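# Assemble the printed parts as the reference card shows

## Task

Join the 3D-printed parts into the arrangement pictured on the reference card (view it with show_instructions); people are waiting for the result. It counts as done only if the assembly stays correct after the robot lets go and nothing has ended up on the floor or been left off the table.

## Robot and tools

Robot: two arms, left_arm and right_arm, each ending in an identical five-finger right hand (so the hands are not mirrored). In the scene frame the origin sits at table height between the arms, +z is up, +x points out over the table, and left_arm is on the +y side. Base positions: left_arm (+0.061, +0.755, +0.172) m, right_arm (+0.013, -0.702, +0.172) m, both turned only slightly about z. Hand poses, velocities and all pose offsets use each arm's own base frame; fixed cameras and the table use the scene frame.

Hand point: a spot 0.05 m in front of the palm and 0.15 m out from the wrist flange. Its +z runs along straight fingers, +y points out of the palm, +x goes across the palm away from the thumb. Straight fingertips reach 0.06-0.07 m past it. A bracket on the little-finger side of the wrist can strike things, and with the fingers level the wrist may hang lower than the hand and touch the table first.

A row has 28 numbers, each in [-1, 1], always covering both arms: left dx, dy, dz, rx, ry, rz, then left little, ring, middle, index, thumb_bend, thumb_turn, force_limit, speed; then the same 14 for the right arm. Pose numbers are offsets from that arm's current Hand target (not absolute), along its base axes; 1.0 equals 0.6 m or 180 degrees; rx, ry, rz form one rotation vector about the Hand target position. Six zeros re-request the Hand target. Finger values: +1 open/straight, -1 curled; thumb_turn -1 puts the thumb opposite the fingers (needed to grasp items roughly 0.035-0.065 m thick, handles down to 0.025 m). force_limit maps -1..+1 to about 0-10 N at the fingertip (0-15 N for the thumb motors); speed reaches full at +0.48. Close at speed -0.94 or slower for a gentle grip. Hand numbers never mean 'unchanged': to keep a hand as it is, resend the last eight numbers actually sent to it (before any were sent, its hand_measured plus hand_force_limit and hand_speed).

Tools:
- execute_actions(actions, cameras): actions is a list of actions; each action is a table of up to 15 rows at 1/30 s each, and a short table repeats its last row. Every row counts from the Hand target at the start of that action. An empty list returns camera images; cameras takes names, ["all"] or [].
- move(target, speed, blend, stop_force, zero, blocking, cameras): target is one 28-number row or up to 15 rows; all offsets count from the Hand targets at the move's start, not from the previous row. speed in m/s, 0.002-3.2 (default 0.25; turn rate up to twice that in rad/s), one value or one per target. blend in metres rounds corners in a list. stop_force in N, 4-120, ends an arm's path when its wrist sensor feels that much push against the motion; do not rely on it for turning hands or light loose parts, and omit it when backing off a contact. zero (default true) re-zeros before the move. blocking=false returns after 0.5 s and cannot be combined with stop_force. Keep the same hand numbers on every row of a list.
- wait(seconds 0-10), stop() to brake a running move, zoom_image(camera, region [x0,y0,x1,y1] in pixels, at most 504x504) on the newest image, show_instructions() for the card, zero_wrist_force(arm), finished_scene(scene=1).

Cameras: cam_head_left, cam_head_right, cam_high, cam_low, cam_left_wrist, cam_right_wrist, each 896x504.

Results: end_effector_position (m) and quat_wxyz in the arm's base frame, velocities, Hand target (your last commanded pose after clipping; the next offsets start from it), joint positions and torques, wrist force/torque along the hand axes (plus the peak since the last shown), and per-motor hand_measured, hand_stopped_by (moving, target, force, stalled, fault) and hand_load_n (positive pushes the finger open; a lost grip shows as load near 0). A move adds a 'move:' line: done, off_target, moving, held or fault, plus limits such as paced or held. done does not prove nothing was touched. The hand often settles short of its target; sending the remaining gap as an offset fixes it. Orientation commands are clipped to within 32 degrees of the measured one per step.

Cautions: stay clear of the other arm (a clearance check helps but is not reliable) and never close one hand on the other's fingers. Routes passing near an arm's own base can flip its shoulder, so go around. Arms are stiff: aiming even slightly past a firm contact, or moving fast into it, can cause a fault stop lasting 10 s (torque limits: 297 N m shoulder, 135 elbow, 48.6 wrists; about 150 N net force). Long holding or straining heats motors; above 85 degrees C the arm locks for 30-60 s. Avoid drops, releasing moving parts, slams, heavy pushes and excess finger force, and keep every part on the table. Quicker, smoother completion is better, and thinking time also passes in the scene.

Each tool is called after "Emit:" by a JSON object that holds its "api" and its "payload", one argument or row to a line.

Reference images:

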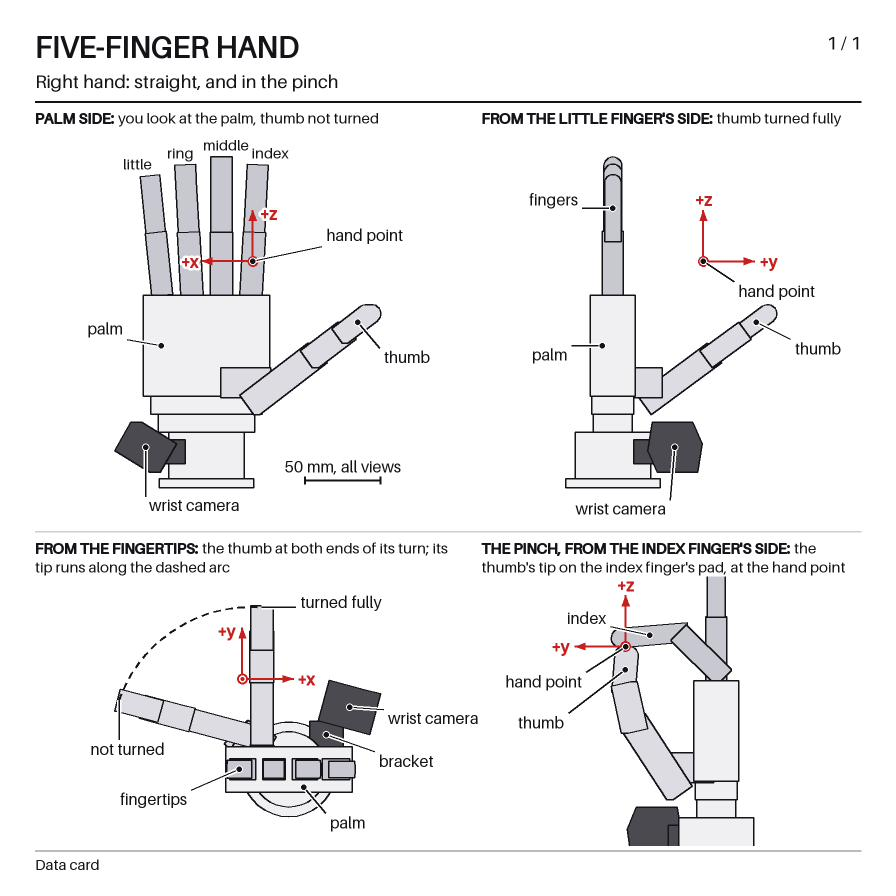

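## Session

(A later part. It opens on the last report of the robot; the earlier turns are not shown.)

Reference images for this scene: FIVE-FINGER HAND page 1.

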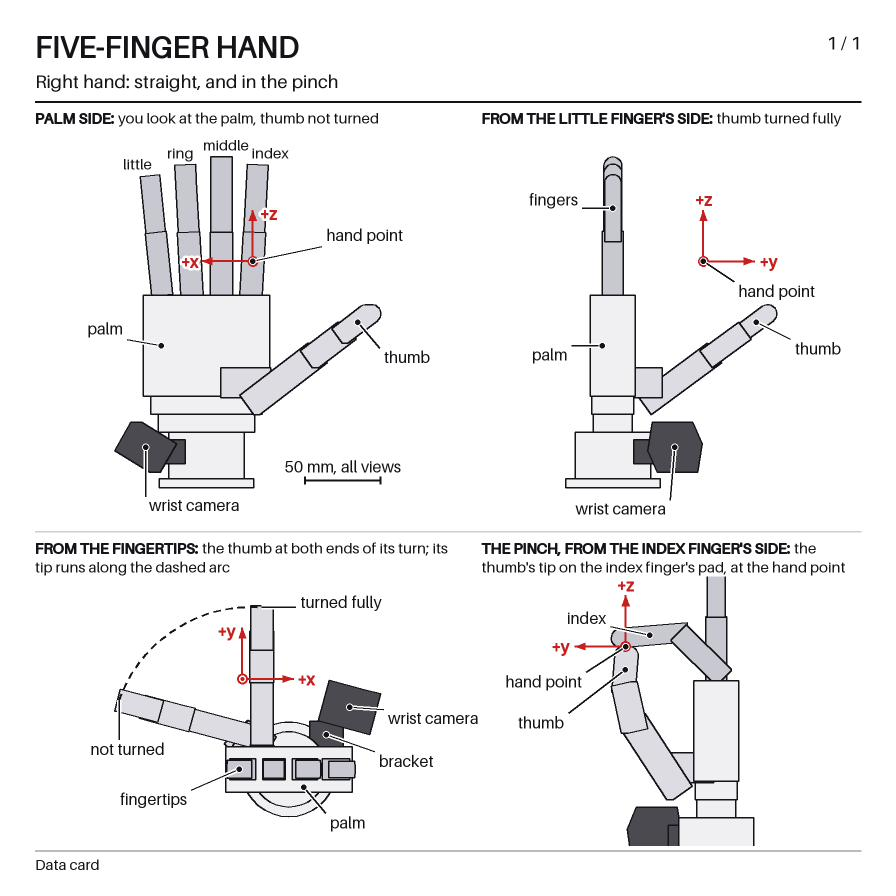

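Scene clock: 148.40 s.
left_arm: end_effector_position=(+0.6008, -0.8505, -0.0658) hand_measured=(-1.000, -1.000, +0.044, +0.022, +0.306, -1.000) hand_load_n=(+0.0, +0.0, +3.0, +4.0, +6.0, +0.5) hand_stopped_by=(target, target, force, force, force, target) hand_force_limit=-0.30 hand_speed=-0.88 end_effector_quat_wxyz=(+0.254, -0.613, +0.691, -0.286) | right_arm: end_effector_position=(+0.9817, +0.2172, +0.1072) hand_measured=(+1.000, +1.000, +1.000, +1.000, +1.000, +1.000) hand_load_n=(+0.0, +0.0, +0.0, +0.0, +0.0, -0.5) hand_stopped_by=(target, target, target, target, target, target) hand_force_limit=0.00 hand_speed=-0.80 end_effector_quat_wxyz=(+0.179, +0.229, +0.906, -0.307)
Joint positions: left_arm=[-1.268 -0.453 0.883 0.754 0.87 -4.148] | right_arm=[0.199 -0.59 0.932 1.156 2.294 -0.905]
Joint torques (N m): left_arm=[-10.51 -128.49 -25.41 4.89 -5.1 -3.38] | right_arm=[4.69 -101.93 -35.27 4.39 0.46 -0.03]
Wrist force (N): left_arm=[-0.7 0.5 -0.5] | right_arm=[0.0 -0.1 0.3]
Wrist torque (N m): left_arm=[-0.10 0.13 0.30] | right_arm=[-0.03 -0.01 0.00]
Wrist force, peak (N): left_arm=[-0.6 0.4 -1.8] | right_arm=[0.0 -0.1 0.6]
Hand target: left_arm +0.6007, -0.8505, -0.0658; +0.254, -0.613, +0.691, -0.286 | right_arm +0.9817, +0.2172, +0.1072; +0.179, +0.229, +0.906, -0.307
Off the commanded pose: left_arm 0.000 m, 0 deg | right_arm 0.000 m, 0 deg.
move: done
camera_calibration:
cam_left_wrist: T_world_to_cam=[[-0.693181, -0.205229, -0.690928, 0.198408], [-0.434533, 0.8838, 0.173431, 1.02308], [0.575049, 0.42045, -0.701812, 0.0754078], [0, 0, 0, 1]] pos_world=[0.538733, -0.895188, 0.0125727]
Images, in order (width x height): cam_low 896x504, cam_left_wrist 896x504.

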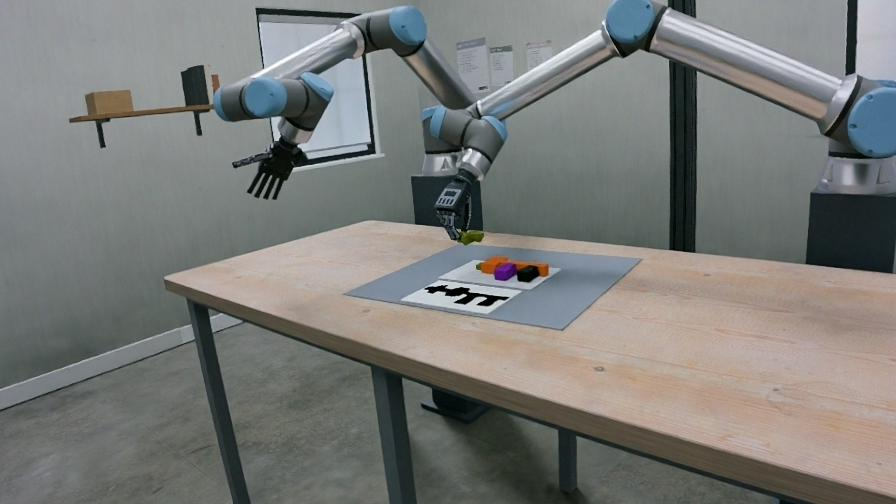

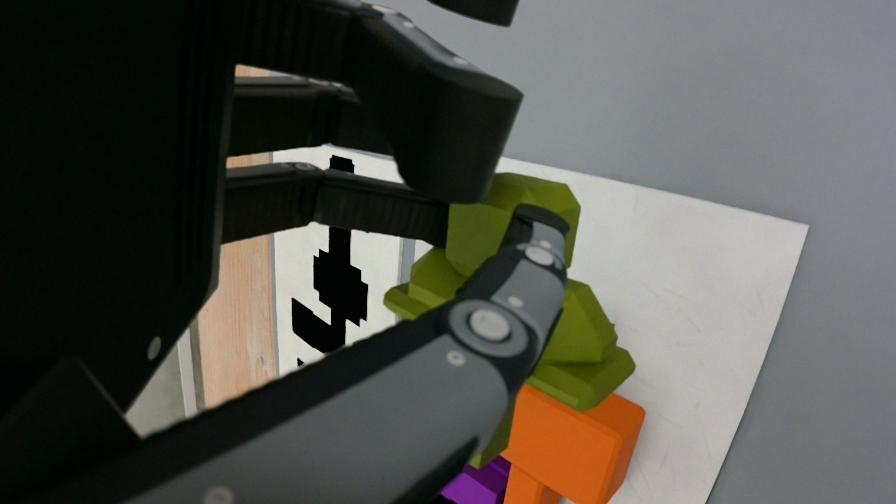

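Emit:
{"api": "move", "payload": {
  "target": [-0.0027,0.0164,-0.06,0,0,0.0167,-1,-1,-0.2,-0.2,-0.2,-1,-0.3,-0.88,0,0,0,0,0,0,1,1,1,1,1,1,0,-0.8],
  "speed": 0.08,
  "cameras": ["all"]
}}

Scene clock: 155.27 s.
left_arm: end_effector_position=(+0.5991, -0.8407, -0.1017) hand_measured=(-1.000, -1.000, +0.044, +0.022, +0.306, -1.000) hand_load_n=(+0.0, +0.0, +3.0, +4.5, +6.0, +0.5) hand_stopped_by=(target, target, force, force, force, target) hand_force_limit=-0.30 hand_speed=-0.88 end_effector_quat_wxyz=(-0.261, +0.631, -0.675, +0.279) | right_arm: end_effector_position=(+0.9817, +0.2172, +0.1072) hand_measured=(+1.000, +1.000, +1.000, +1.000, +1.000, +1.000) hand_load_n=(+0.0, +0.0, +0.0, +0.0, +0.0, +0.0) hand_stopped_by=(target, target, target, target, target, target) hand_force_limit=0.00 hand_speed=-0.80 end_effector_quat_wxyz=(+0.179, +0.229, +0.906, -0.307)
Joint positions: left_arm=[-1.269 -0.417 0.886 0.757 0.851 -4.212] | right_arm=[0.199 -0.59 0.932 1.156 2.294 -0.905]
Joint torques (N m): left_arm=[-2.46 -103.53 -43.21 5.12 -4.89 -3.94] | right_arm=[-0.35 -103.11 -34.71 4.42 0 0.56]
Wrist force (N): left_arm=[-0.4 0.4 -0.6] | right_arm=[0.1 0.1 0.2]
Wrist torque (N m): left_arm=[-0.11 0.08 0.33] | right_arm=[-0.01 -0.02 0.01]
Wrist force, peak (N): left_arm=[-0.4 -0.5 -1.3] | right_arm=[0.1 0.3 0.6]
Hand target: left_arm +0.5991, -0.8407, -0.1018; -0.261, +0.631, -0.675, +0.279 | right_arm +0.9817, +0.2172, +0.1072; +0.179, +0.229, +0.906, -0.307
Off the commanded pose: left_arm 0.000 m, 0 deg | right_arm 0.000 m, 0 deg.
move: done
camera_calibration:
cam_left_wrist: T_world_to_cam=[[-0.681501, -0.241312, -0.690887, 0.137175], [-0.48027, 0.859803, 0.173434, 1.02711], [0.552175, 0.450008, -0.701851, 0.0855385], [0, 0, 0, 1]] pos_world=[0.539541, -0.8885, -0.0233274]

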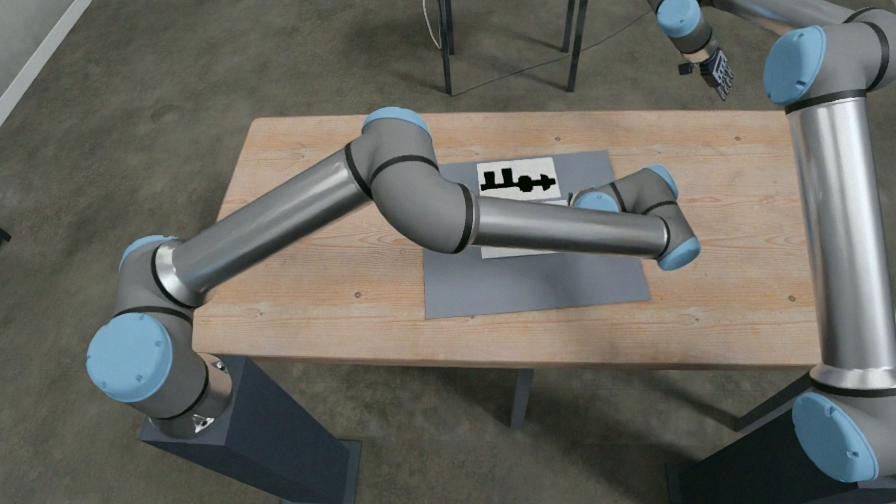

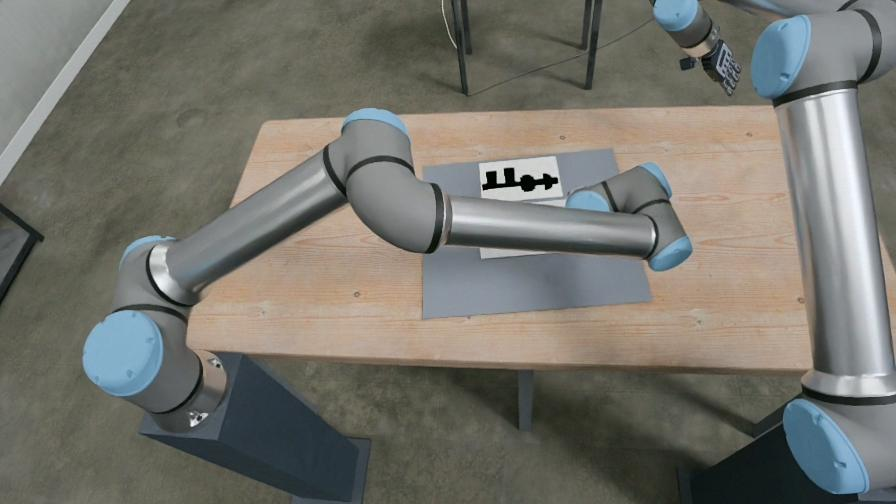

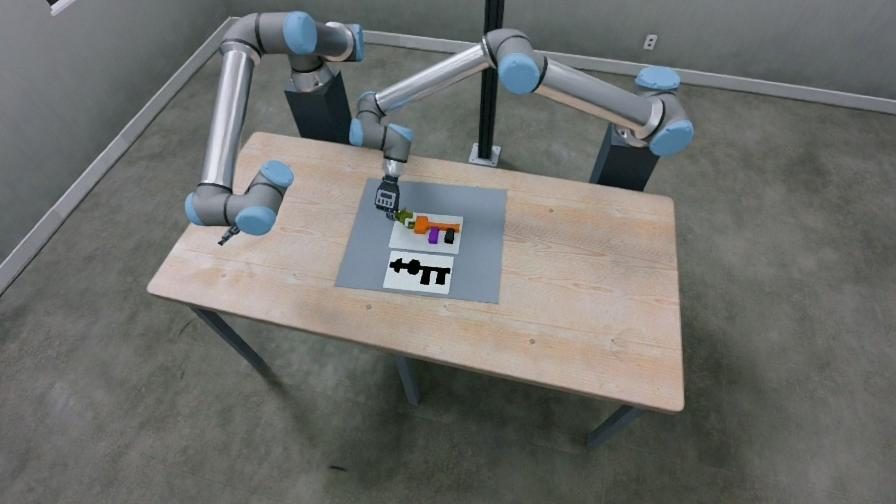

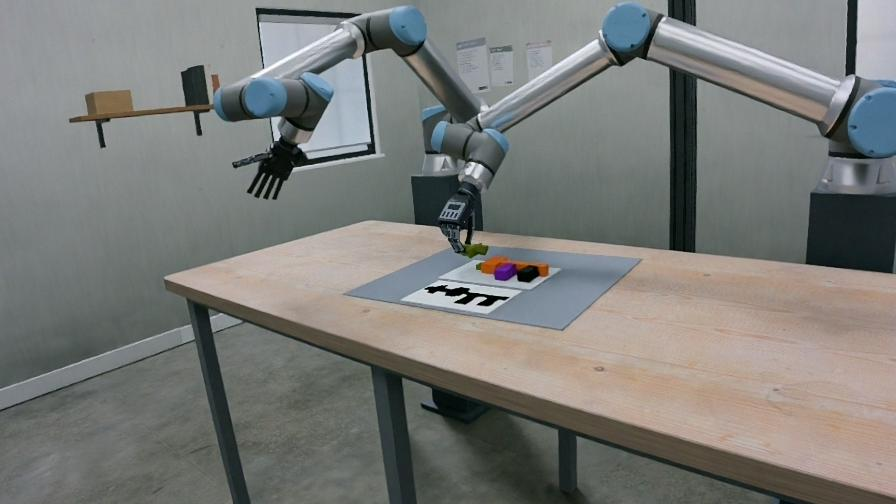

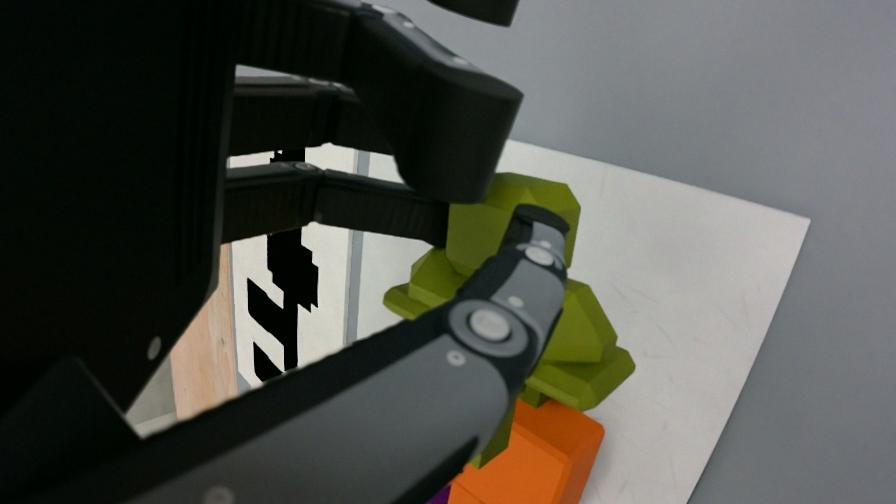

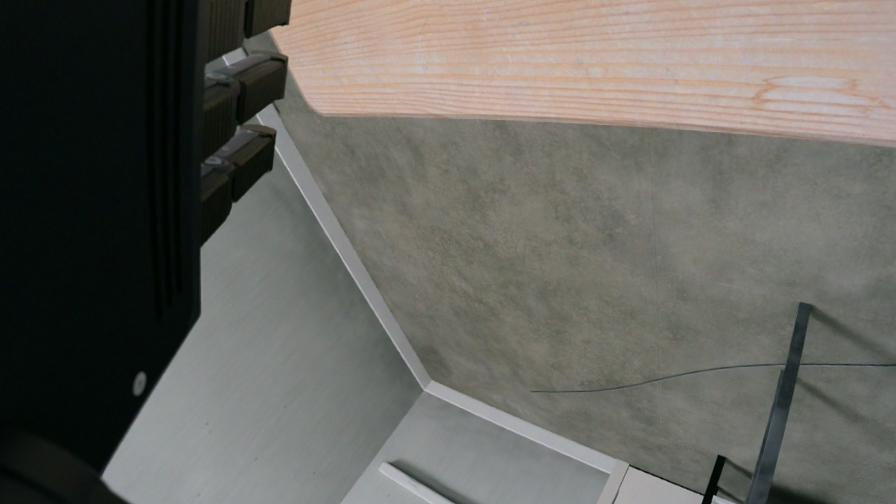

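Emit:
{"api": "zoom_image", "payload": {
  "camera": "cam_high",
  "region": [370, 180, 480, 250]
}}

Emit:
{"api": "zoom_image", "payload": {
  "camera": "cam_low",
  "region": [430, 200, 570, 290]
}}

Emit:
{"api": "zoom_image", "payload": {
  "camera": "cam_left_wrist",
  "region": [430, 320, 680, 504]
}}

Scaled by 4.582.

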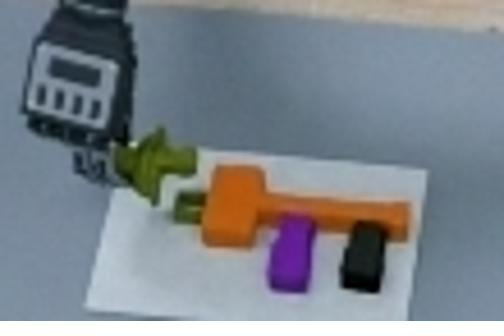

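Scaled by 3.600.

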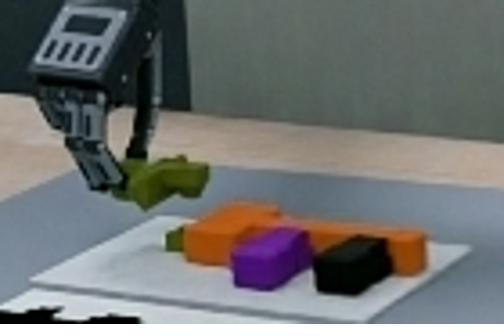

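Scaled by 2.016.

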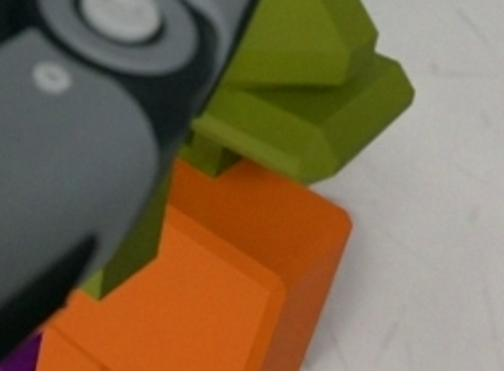

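Emit:
{"api": "move", "payload": {
  "target": [0.0167,0.005,-0.02,0,0,0,-1,-1,-0.2,-0.2,-0.2,-1,-0.3,-0.88,0,0,0,0,0,0,1,1,1,1,1,1,0,-0.8],
  "speed": 0.04,
  "stop_force": 5,
  "cameras": ["cam_high","cam_low","cam_left_wrist"]
}}

Emit:
{"api": "zoom_image", "payload": {
  "camera": "cam_high",
  "region": [385, 200, 475, 250]
}}

Emit:
{"api": "zoom_image", "payload": {
  "camera": "cam_low",
  "region": [430, 220, 550, 290]
}}

Emit:
{"api": "zoom_image", "payload": {
  "camera": "cam_left_wrist",
  "region": [400, 300, 680, 504]
}}

Scene clock: 159.40 s.
left_arm: end_effector_position=(+0.6091, -0.8377, -0.1138) hand_measured=(-1.000, -1.000, +0.044, +0.022, +0.306, -1.000) hand_load_n=(+0.0, +0.0, +2.5, +4.5, +6.0, +0.5) hand_stopped_by=(target, target, force, force, force, target) hand_force_limit=-0.30 hand_speed=-0.88 end_effector_quat_wxyz=(-0.261, +0.631, -0.675, +0.279) | right_arm: end_effector_position=(+0.9817, +0.2172, +0.1072) hand_measured=(+1.000, +1.000, +1.000, +1.000, +1.000, +1.000) hand_load_n=(+0.0, +0.0, -0.5, +0.0, +0.0, +0.0) hand_stopped_by=(target, target, target, target, target, target) hand_force_limit=0.00 hand_speed=-0.80 end_effector_quat_wxyz=(+0.179, +0.229, +0.906, -0.307)
Joint positions: left_arm=[-1.258 -0.403 0.879 0.742 0.855 -4.199] | right_arm=[0.199 -0.59 0.932 1.156 2.294 -0.905]
Joint torques (N m): left_arm=[7.85 -104.33 -42.71 0.79 3.26 4.17] | right_arm=[-0.64 -103.32 -35.32 4.1 0.24 0.51]
Wrist force (N): left_arm=[-0.3 0.5 -0.9] | right_arm=[0.1 0.1 0.3]
Wrist torque (N m): left_arm=[-0.06 0.09 0.10] | right_arm=[0.00 -0.02 0.01]
Wrist force, peak (N): left_arm=[-0.3 0.6 -1.1] | right_arm=[0.2 0.0 0.7]
Hand target: left_arm +0.6091, -0.8377, -0.1138; -0.261, +0.631, -0.675, +0.279 | right_arm +0.9817, +0.2172, +0.1072; +0.179, +0.229, +0.906, -0.307
Off the commanded pose: left_arm 0.000 m, 0 deg | right_arm 0.000 m, 0 deg.
move: done
camera_calibration:
cam_left_wrist: T_world_to_cam=[[-0.681482, -0.24141, -0.690871, 0.136257], [-0.480406, 0.859721, 0.173466, 1.03143], [0.55208, 0.450113, -0.701859, 0.0703196], [0, 0, 0, 1]] pos_world=[0.54954, -0.8855, -0.0354274]
Images, in order (width x height): cam_high 896x504, cam_low 896x504, cam_left_wrist 896x504.

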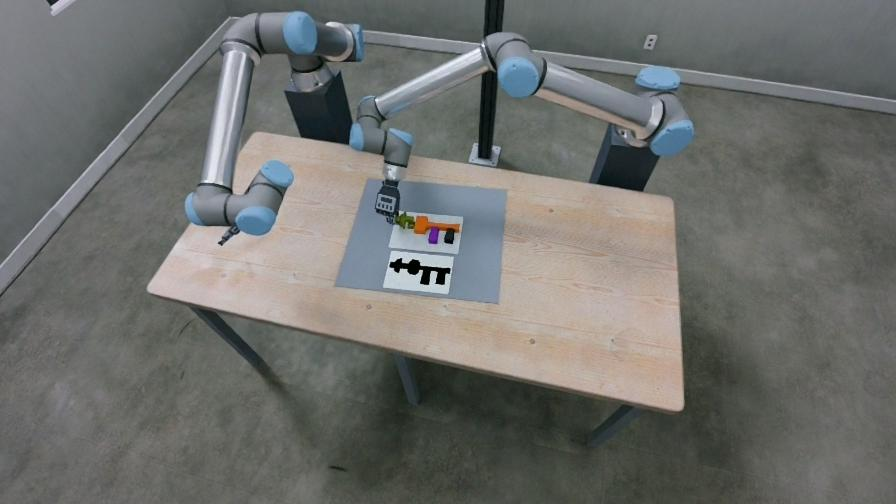

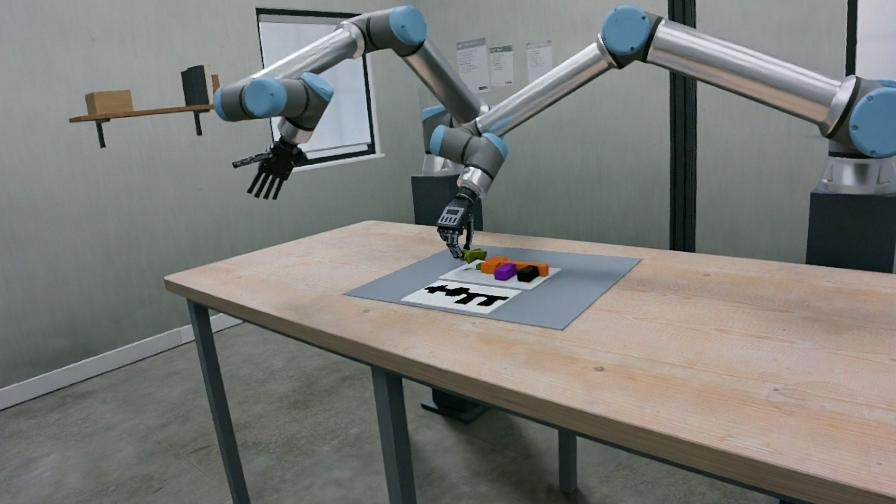

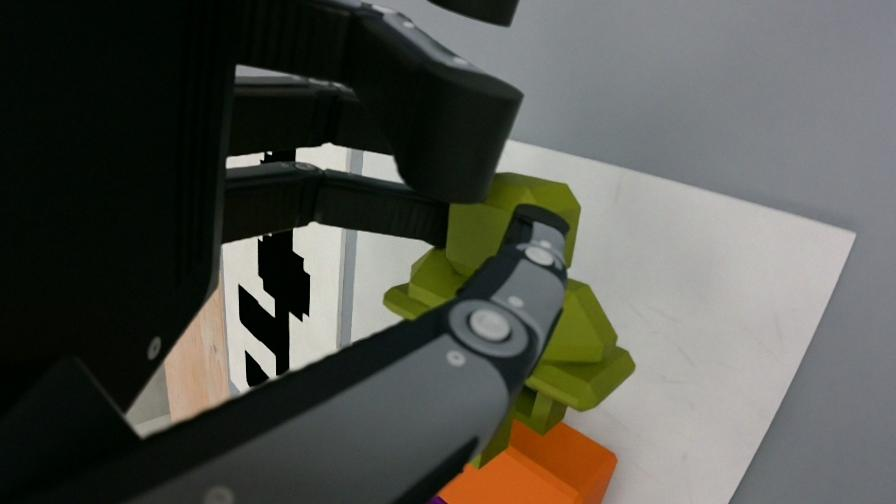

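Scaled by 5.600.

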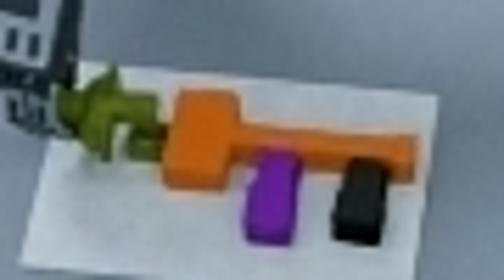

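Scaled by 4.200.

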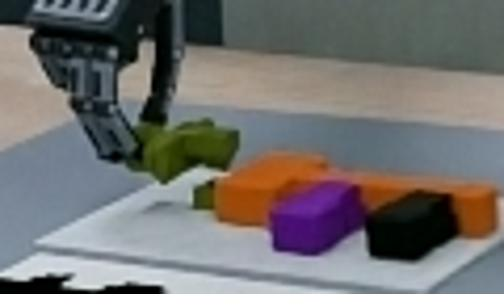

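Scaled by 1.800.

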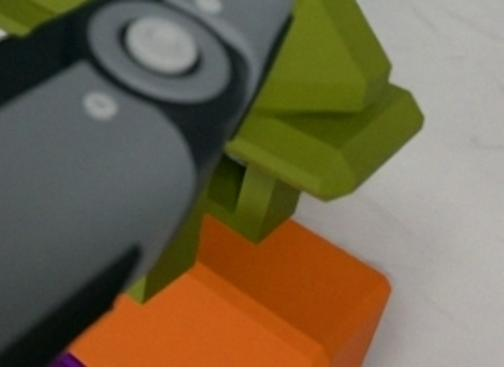

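Emit:
{"api": "zoom_image", "payload": {
  "camera": "cam_left_wrist",
  "region": [470, 360, 630, 500]
}}

Scaled by 3.150.

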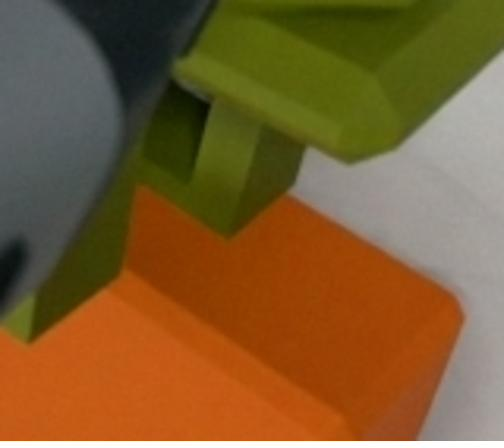

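Emit:
{"api": "move", "payload": {
  "target": [
    [0.01,0.0075,0,0,0,0,-1,-1,-0.2,-0.2,-0.2,-1,-0.3,-0.88,0,0,0,0,0,0,1,1,1,1,1,1,0,-0.8],
    [0.01,0.0075,-0.04,0,0,0,-1,-1,-0.2,-0.2,-0.2,-1,-0.3,-0.88,0,0,0,0,0,0,1,1,1,1,1,1,0,-0.8]
  ],
  "speed": 0.02,
  "stop_force": 4,
  "cameras": ["cam_high","cam_low","cam_left_wrist"]
}}

Emit:
{"api": "zoom_image", "payload": {
  "camera": "cam_left_wrist",
  "region": [470, 360, 630, 500]
}}

Emit:
{"api": "zoom_image", "payload": {
  "camera": "cam_high",
  "region": [385, 200, 475, 250]
}}

Scene clock: 166.17 s.
left_arm: end_effector_position=(+0.6152, -0.8331, -0.1327) hand_measured=(-1.000, -1.000, +0.044, +0.022, +0.304, -1.000) hand_load_n=(+0.0, +0.0, +0.0, +5.0, +2.5, -0.5) hand_stopped_by=(target, target, force, force, force, target) hand_force_limit=-0.30 hand_speed=-0.88 end_effector_quat_wxyz=(-0.261, +0.631, -0.675, +0.279) | right_arm: end_effector_position=(+0.9817, +0.2172, +0.1072) hand_measured=(+1.000, +1.000, +1.000, +1.000, +1.000, +1.000) hand_load_n=(+0.0, +0.0, +0.0, +0.0, +0.0, +0.0) hand_stopped_by=(target, target, target, target, target, target) hand_force_limit=0.00 hand_speed=-0.80 end_effector_quat_wxyz=(+0.179, +0.229, +0.906, -0.307)
Joint positions: left_arm=[-1.25 -0.388 0.882 0.717 0.857 -4.19] | right_arm=[0.199 -0.59 0.932 1.156 2.294 -0.905]
Joint torques (N m): left_arm=[-3.38 -123.05 -21.25 4.86 2.94 1.91] | right_arm=[-2.48 -105.14 -34.35 4.34 -0.08 0.42]
Wrist force (N): left_arm=[1.1 -2.0 -3.2] | right_arm=[0.0 0.2 0.3]
Wrist torque (N m): left_arm=[-0.11 0.06 0.10] | right_arm=[0.01 -0.01 0.00]
Wrist force, peak (N): left_arm=[-1.4 -10.6 -8.3] | right_arm=[-0.1 0.2 0.7]
Hand target: left_arm +0.6151, -0.8331, -0.1327; -0.261, +0.631, -0.675, +0.279 (not the last commanded pose) | right_arm +0.9817, +0.2172, +0.1072; +0.179, +0.229, +0.906, -0.307
Off the commanded pose: left_arm 0.005 m, 0 deg | right_arm 0.000 m, 0 deg.
move: contact (left_arm); path passed 1 of 2 targets
camera_calibration:
cam_left_wrist: T_world_to_cam=[[-0.681469, -0.241399, -0.690888, 0.128308], [-0.480454, 0.859682, 0.173527, 1.03373], [0.552055, 0.450193, -0.701827, 0.0517326], [0, 0, 0, 1]] pos_world=[0.55554, -0.880999, -0.0544273]
Images, in order (width x height): cam_high 896x504, cam_low 896x504, cam_left_wrist 896x504.

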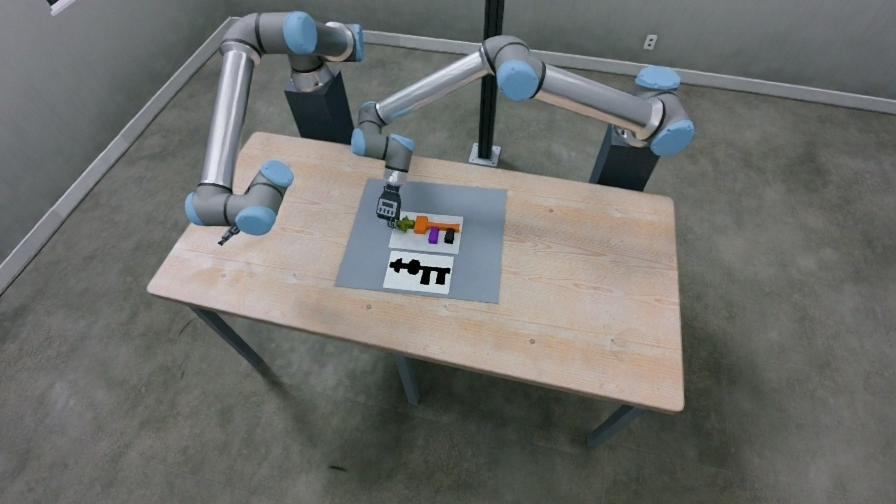

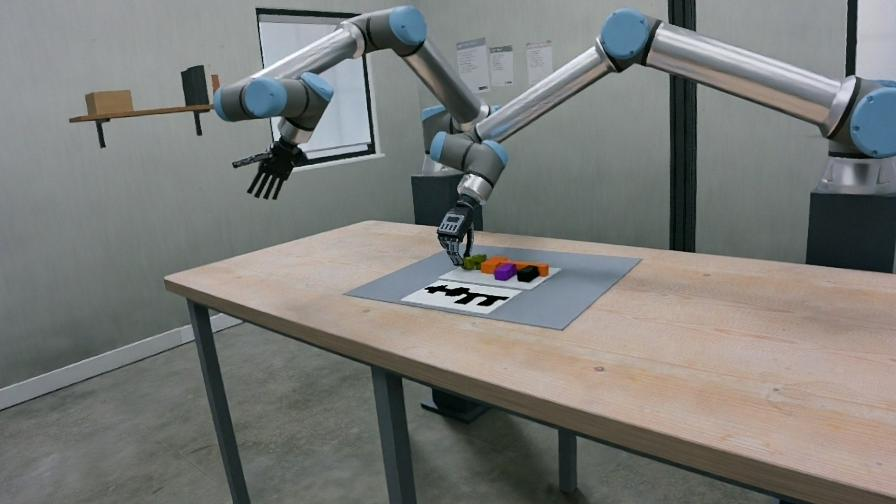

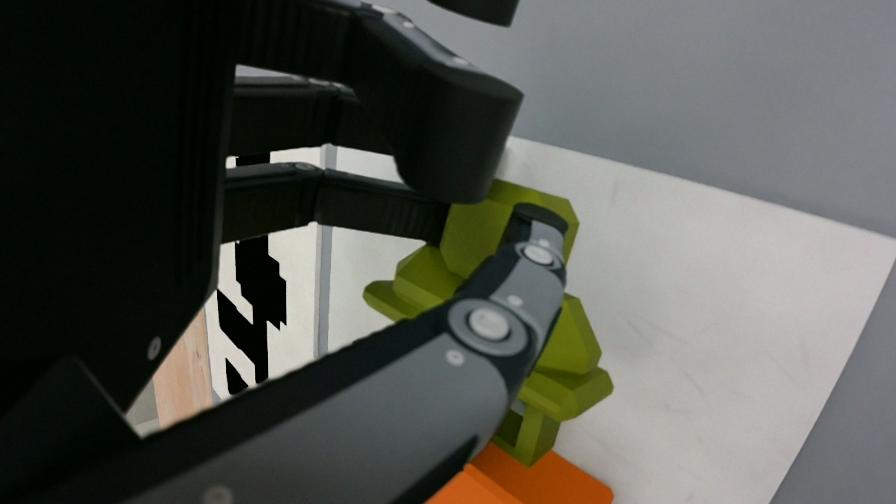

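Scaled by 3.150.

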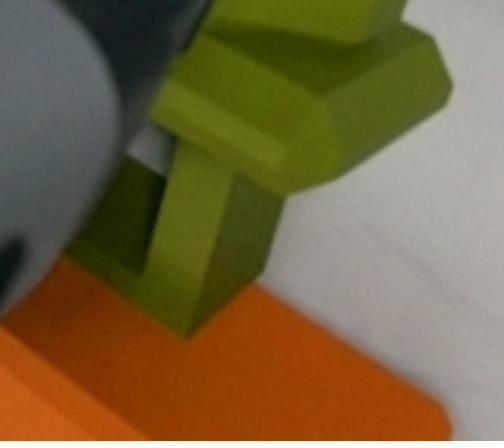

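Scaled by 5.600.

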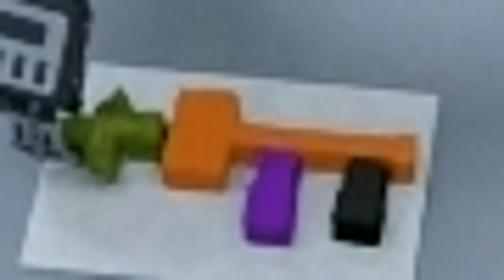

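Emit:
{"api": "zoom_image", "payload": {
  "camera": "cam_low",
  "region": [440, 235, 540, 285]
}}

Emit:
{"api": "zoom_image", "payload": {
  "camera": "cam_left_wrist",
  "region": [350, 250, 630, 504]
}}

Scaled by 5.040.

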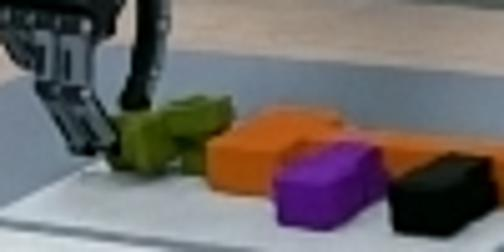

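Scaled by 1.800.

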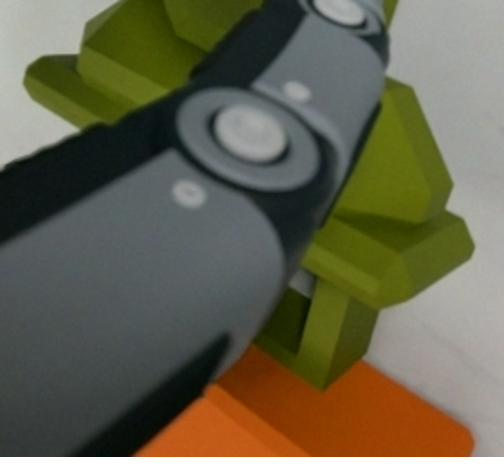

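Emit:
{"api": "zoom_image", "payload": {
  "camera": "cam_high",
  "region": [392, 210, 432, 240]
}}

Emit:
{"api": "zoom_image", "payload": {
  "camera": "cam_low",
  "region": [458, 248, 498, 278]
}}

Scaled by 12.600.

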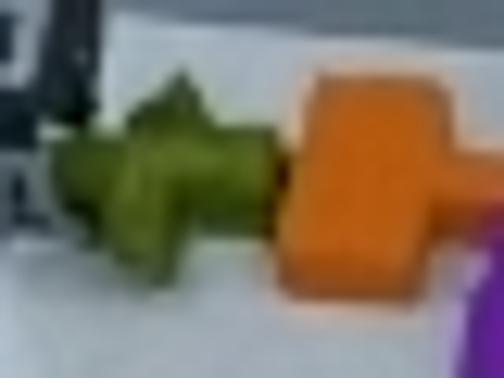

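Scaled by 12.600.

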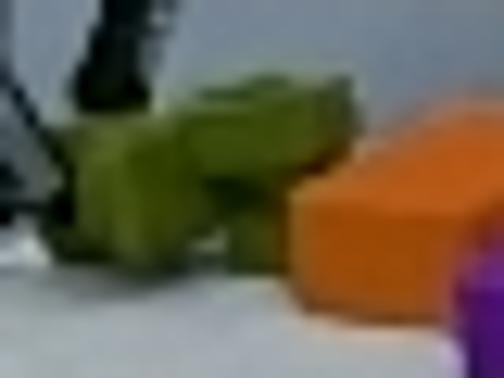

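Emit:
{"api": "move", "payload": {
  "target": [0,0,0,0,0,0,-1,-1,0.35,0.35,0.6,-1,-0.3,-0.85,0,0,0,0,0,0,1,1,1,1,1,1,0,-0.8]
}}

Emit:
{"api": "move", "payload": {
  "target": [0,0,0.01,0,0,0,-1,-1,0.6,0.6,0.7,-1,-0.3,-0.3,0,0,0,0,0,0,1,1,1,1,1,1,0,-0.8],
  "speed": 0.05
}}

Emit:
{"api": "move", "payload": {
  "target": [-0.0,-0.10,0.19,0,0,0,-1,-1,0.6,0.6,0.7,-1,-0.3,-0.3,0,0,0,0,0,0,1,1,1,1,1,1,0,-0.8],
  "speed": 0.15,
  "cameras": ["cam_left_wrist","cam_high","cam_low"]
}}

Scene clock: 173.77 s.
left_arm: end_effector_position=(+0.6151, -0.8331, -0.1327) hand_measured=(-1.000, -1.000, +0.350, +0.350, +0.600, -1.000) hand_load_n=(+0.0, +0.0, +0.0, +0.0, +0.0, +0.0) hand_stopped_by=(target, target, target, target, target, target) hand_force_limit=-0.30 hand_speed=-0.85 end_effector_quat_wxyz=(-0.261, +0.631, -0.675, +0.279) | right_arm: end_effector_position=(+0.9817, +0.2172, +0.1072) hand_measured=(+1.000, +1.000, +1.000, +1.000, +1.000, +1.000) hand_load_n=(+0.0, +0.0, +0.0, +0.0, +0.0, -0.5) hand_stopped_by=(target, target, target, target, target, target) hand_force_limit=0.00 hand_speed=-0.80 end_effector_quat_wxyz=(+0.179, +0.229, +0.906, -0.307)
Joint positions: left_arm=[-1.25 -0.388 0.882 0.717 0.857 -4.19] | right_arm=[0.199 -0.59 0.932 1.156 2.294 -0.905]
Joint torques (N m): left_arm=[-8.04 -121.99 -34.04 3.44 3.13 -1.82] | right_arm=[-0.34 -104.58 -35.53 4.05 0.05 0.05]
Wrist force (N): left_arm=[0.0 0.6 -0.7] | right_arm=[0.1 0.0 0.4]
Wrist torque (N m): left_arm=[-0.05 0.04 0.12] | right_arm=[-0.03 -0.02 0.00]
Wrist force, peak (N): left_arm=[1.0 -2.3 -3.6] | right_arm=[0.3 0.0 0.7]
Hand target: left_arm +0.6151, -0.8331, -0.1327; -0.261, +0.631, -0.675, +0.279 | right_arm +0.9817, +0.2172, +0.1072; +0.179, +0.229, +0.906, -0.307
Off the commanded pose: left_arm 0.000 m, 0 deg | right_arm 0.000 m, 0 deg.
move: done

Scene clock: 174.47 s.
left_arm: end_effector_position=(+0.6151, -0.8332, -0.1269) hand_measured=(-1.000, -1.000, +0.600, +0.600, +0.700, -1.000) hand_load_n=(+0.0, +0.0, +0.0, +0.0, +0.0, +0.0) hand_stopped_by=(target, target, target, target, target, target) hand_force_limit=-0.30 hand_speed=-0.30 end_effector_quat_wxyz=(-0.261, +0.631, -0.675, +0.279) | right_arm: end_effector_position=(+0.9817, +0.2172, +0.1072) hand_measured=(+1.000, +1.000, +1.000, +1.000, +1.000, +1.000) hand_load_n=(+0.0, +0.5, +0.0, +0.0, +0.0, +0.0) hand_stopped_by=(target, target, target, target, target, target) hand_force_limit=0.00 hand_speed=-0.80 end_effector_quat_wxyz=(+0.179, +0.229, +0.906, -0.307)
Joint positions: left_arm=[-1.25 -0.393 0.883 0.722 0.857 -4.19] | right_arm=[0.199 -0.59 0.932 1.156 2.294 -0.905]
Joint torques (N m): left_arm=[-7.38 -129.84 -23.97 5.23 2.36 -1.71] | right_arm=[-1.47 -103.37 -34.69 4.28 0.09 0.36]
Wrist force (N): left_arm=[-0.2 0.4 -0.9] | right_arm=[0.0 -0.2 0.4]
Wrist torque (N m): left_arm=[-0.07 0.07 0.11] | right_arm=[-0.06 -0.01 -0.01]
Wrist force, peak (N): left_arm=[-0.4 0.3 -1.2] | right_arm=[0.1 0.2 0.5]
Hand target: left_arm +0.6151, -0.8331, -0.1267; -0.261, +0.631, -0.675, +0.279 | right_arm +0.9817, +0.2172, +0.1072; +0.179, +0.229, +0.906, -0.307
Off the commanded pose: left_arm 0.000 m, 0 deg | right_arm 0.000 m, 0 deg.
move: done

Scene clock: 175.97 s.
left_arm: end_effector_position=(+0.6151, -0.8931, -0.0128) hand_measured=(-1.000, -1.000, +0.600, +0.600, +0.700, -1.000) hand_load_n=(+0.0, +0.0, +0.0, +0.0, +0.0, +0.0) hand_stopped_by=(target, target, target, target, target, target) hand_force_limit=-0.30 hand_speed=-0.30 end_effector_quat_wxyz=(-0.261, +0.631, -0.675, +0.279) | right_arm: end_effector_position=(+0.9817, +0.2172, +0.1072) hand_measured=(+1.000, +1.000, +1.000, +1.000, +1.000, +1.000) hand_load_n=(+0.0, +0.0, +0.0, -0.5, +0.0, +0.0) hand_stopped_by=(target, target, target, target, target, target) hand_force_limit=0.00 hand_speed=-0.80 end_effector_quat_wxyz=(+0.179, +0.229, +0.906, -0.307)
Joint positions: left_arm=[-1.269 -0.37 0.622 0.974 0.851 -4.213] | right_arm=[0.199 -0.59 0.932 1.156 2.294 -0.905]
Joint torques (N m): left_arm=[-10.62 -107.52 -45.73 4.45 -5.11 -3.72] | right_arm=[-0.81 -104.07 -34.01 4.14 -0.15 0.16]
Wrist force (N): left_arm=[-0.3 0.6 -1.2] | right_arm=[-0.1 -0.2 0.4]
Wrist torque (N m): left_arm=[0.00 0.15 0.34] | right_arm=[-0.06 0.00 -0.01]
Wrist force, peak (N): left_arm=[0.2 -0.5 -1.8] | right_arm=[0.0 0.0 0.6]
Hand target: left_arm +0.6151, -0.8931, -0.0127; -0.261, +0.631, -0.675, +0.279 | right_arm +0.9817, +0.2172, +0.1072; +0.179, +0.229, +0.906, -0.307
Off the commanded pose: left_arm 0.000 m, 0 deg | right_arm 0.000 m, 0 deg.
move: done
camera_calibration:
cam_left_wrist: T_world_to_cam=[[-0.681482, -0.24141, -0.690871, 0.19675], [-0.480406, 0.859721, 0.173466, 1.06442], [0.55208, 0.450113, -0.701859, 0.162831], [0, 0, 0, 1]] pos_world=[0.55554, -0.9409, 0.0655726]
Images, in order (width x height): cam_high 896x504, cam_low 896x504, cam_left_wrist 896x504.

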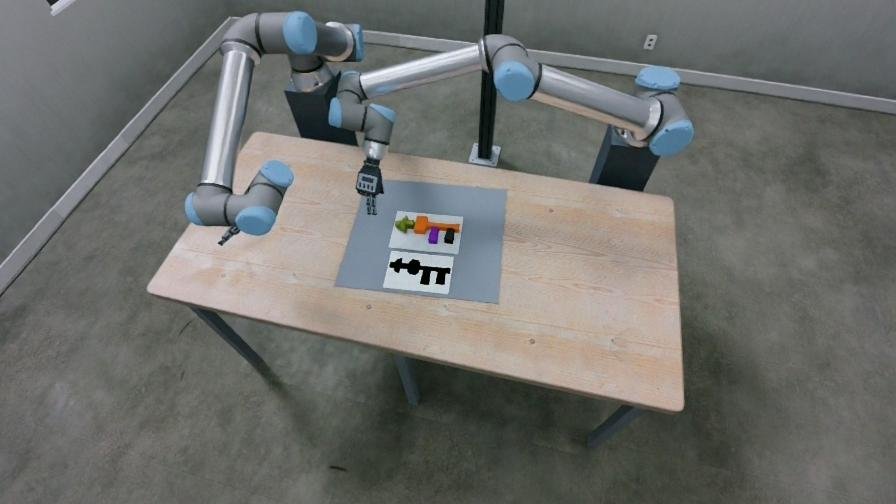

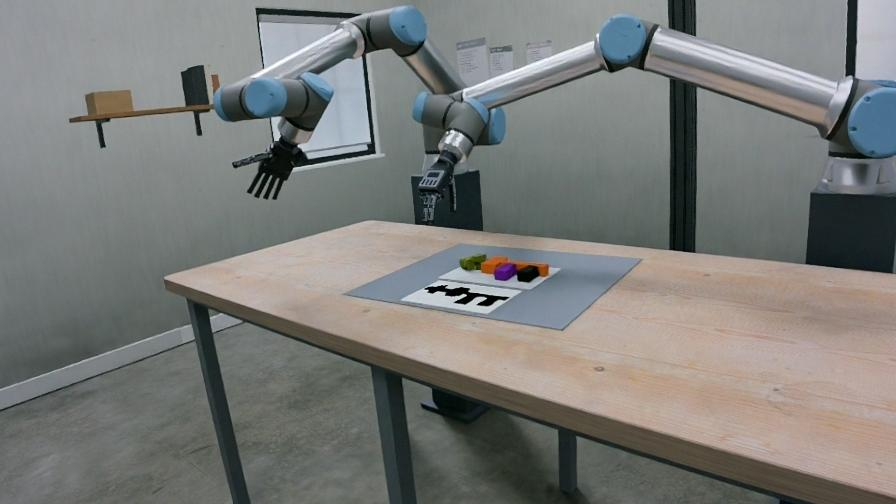

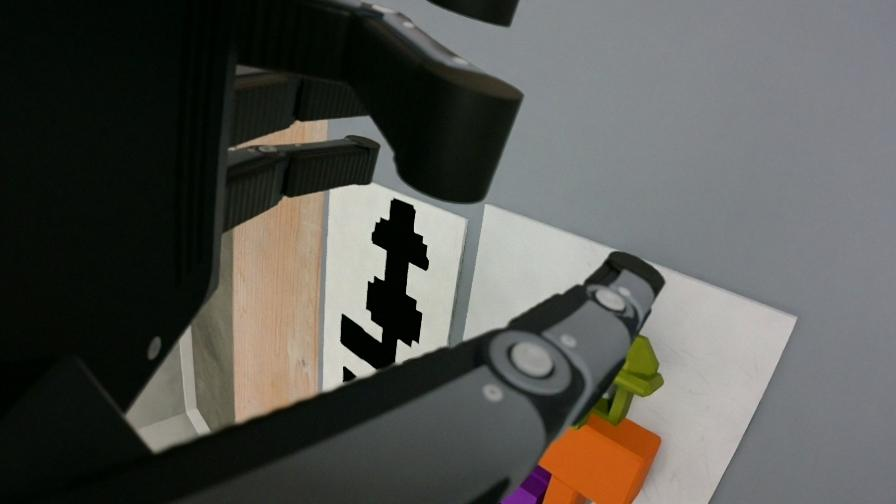

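Emit:
{"api": "move", "payload": {
  "target": [0.06,0.04,0,0,0,0,-1,-1,0.6,0.6,1,1,-0.3,0.3,0,0,0,0,0,0,1,1,1,1,1,1,0,-0.8],
  "cameras": ["cam_left_wrist"]
}}

Emit:
{"api": "zoom_image", "payload": {
  "camera": "cam_left_wrist",
  "region": [440, 260, 680, 504]
}}

Scene clock: 177.83 s.
left_arm: end_effector_position=(+0.6511, -0.8692, -0.0127) hand_measured=(-1.000, -1.000, +0.600, +0.600, +1.000, +1.000) hand_load_n=(+0.0, +0.0, +0.0, +0.0, +0.0, +0.0) hand_stopped_by=(target, target, target, target, target, target) hand_force_limit=-0.30 hand_speed=0.30 end_effector_quat_wxyz=(-0.261, +0.631, -0.675, +0.279) | right_arm: end_effector_position=(+0.9817, +0.2172, +0.1072) hand_measured=(+1.000, +1.000, +1.000, +1.000, +1.000, +1.000) hand_load_n=(+0.0, +0.0, +0.0, +0.0, -0.5, +0.0) hand_stopped_by=(target, target, target, target, target, target) hand_force_limit=0.00 hand_speed=-0.80 end_effector_quat_wxyz=(+0.179, +0.229, +0.906, -0.307)
Joint positions: left_arm=[-1.227 -0.387 0.65 0.93 0.866 -4.162] | right_arm=[0.199 -0.59 0.932 1.156 2.294 -0.905]
Joint torques (N m): left_arm=[8.79 -130.68 -27.38 0.77 3.07 4] | right_arm=[-1.62 -101.34 -34.69 3.93 0.14 0.51]
Wrist force (N): left_arm=[-0.3 0.3 -1.4] | right_arm=[0.1 -0.1 0.4]
Wrist torque (N m): left_arm=[-0.04 0.15 0.07] | right_arm=[-0.04 -0.02 0.00]
Wrist force, peak (N): left_arm=[-0.1 0.6 -1.7] | right_arm=[-0.4 0.2 0.7]
Hand target: left_arm +0.6511, -0.8691, -0.0127; -0.261, +0.631, -0.675, +0.279 | right_arm +0.9817, +0.2172, +0.1072; +0.179, +0.229, +0.906, -0.307
Off the commanded pose: left_arm 0.000 m, 0 deg | right_arm 0.000 m, 0 deg.
move: done
camera_calibration:
cam_left_wrist: T_world_to_cam=[[-0.681482, -0.24141, -0.690871, 0.227053], [-0.480406, 0.859721, 0.173466, 1.06117], [0.55208, 0.450113, -0.701859, 0.132199], [0, 0, 0, 1]] pos_world=[0.59154, -0.917, 0.0655726]
Images, in order (width x height): cam_left_wrist 896x504.

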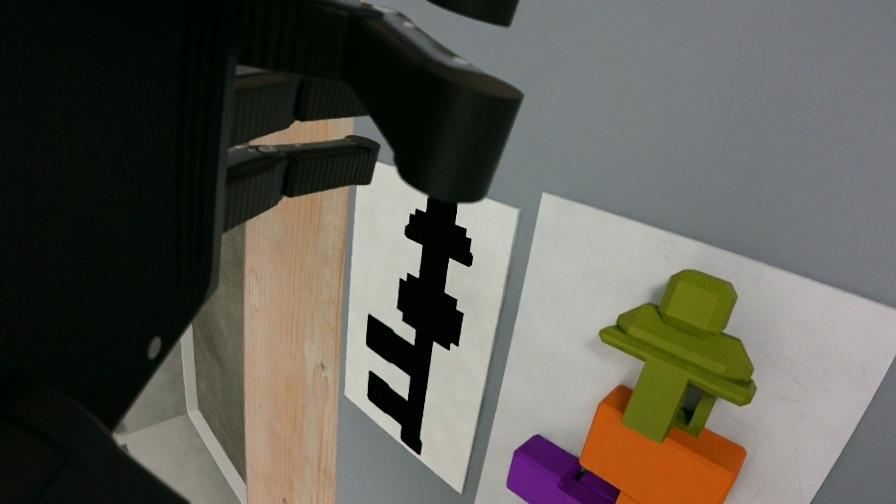

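Scaled by 2.066.

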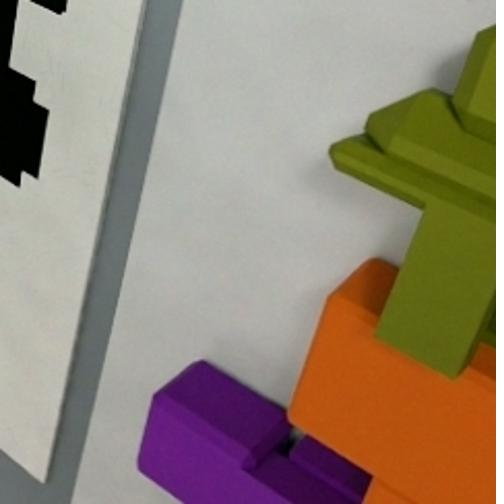

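Emit:
{"api": "zoom_image", "payload": {
  "camera": "cam_left_wrist",
  "region": [570, 330, 770, 504]
}}

Emit:
{"api": "zoom_image", "payload": {
  "camera": "cam_left_wrist",
  "region": [490, 410, 630, 504]
}}

Scaled by 2.520.

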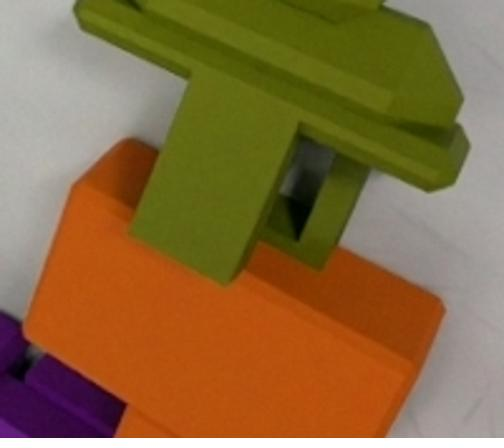

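Scaled by 3.600.

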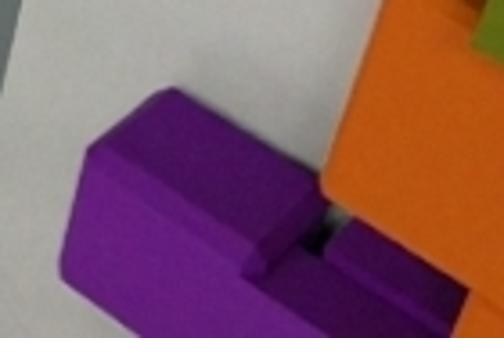

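Emit:
{"api": "zoom_image", "payload": {
  "camera": "cam_left_wrist",
  "region": [330, 160, 530, 500]
}}

Scaled by 1.482.

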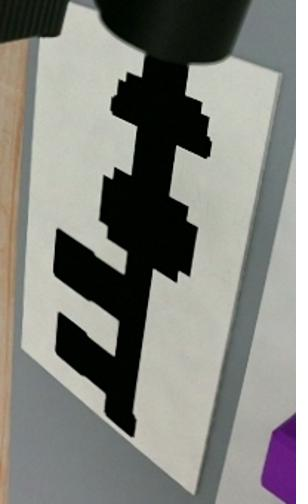

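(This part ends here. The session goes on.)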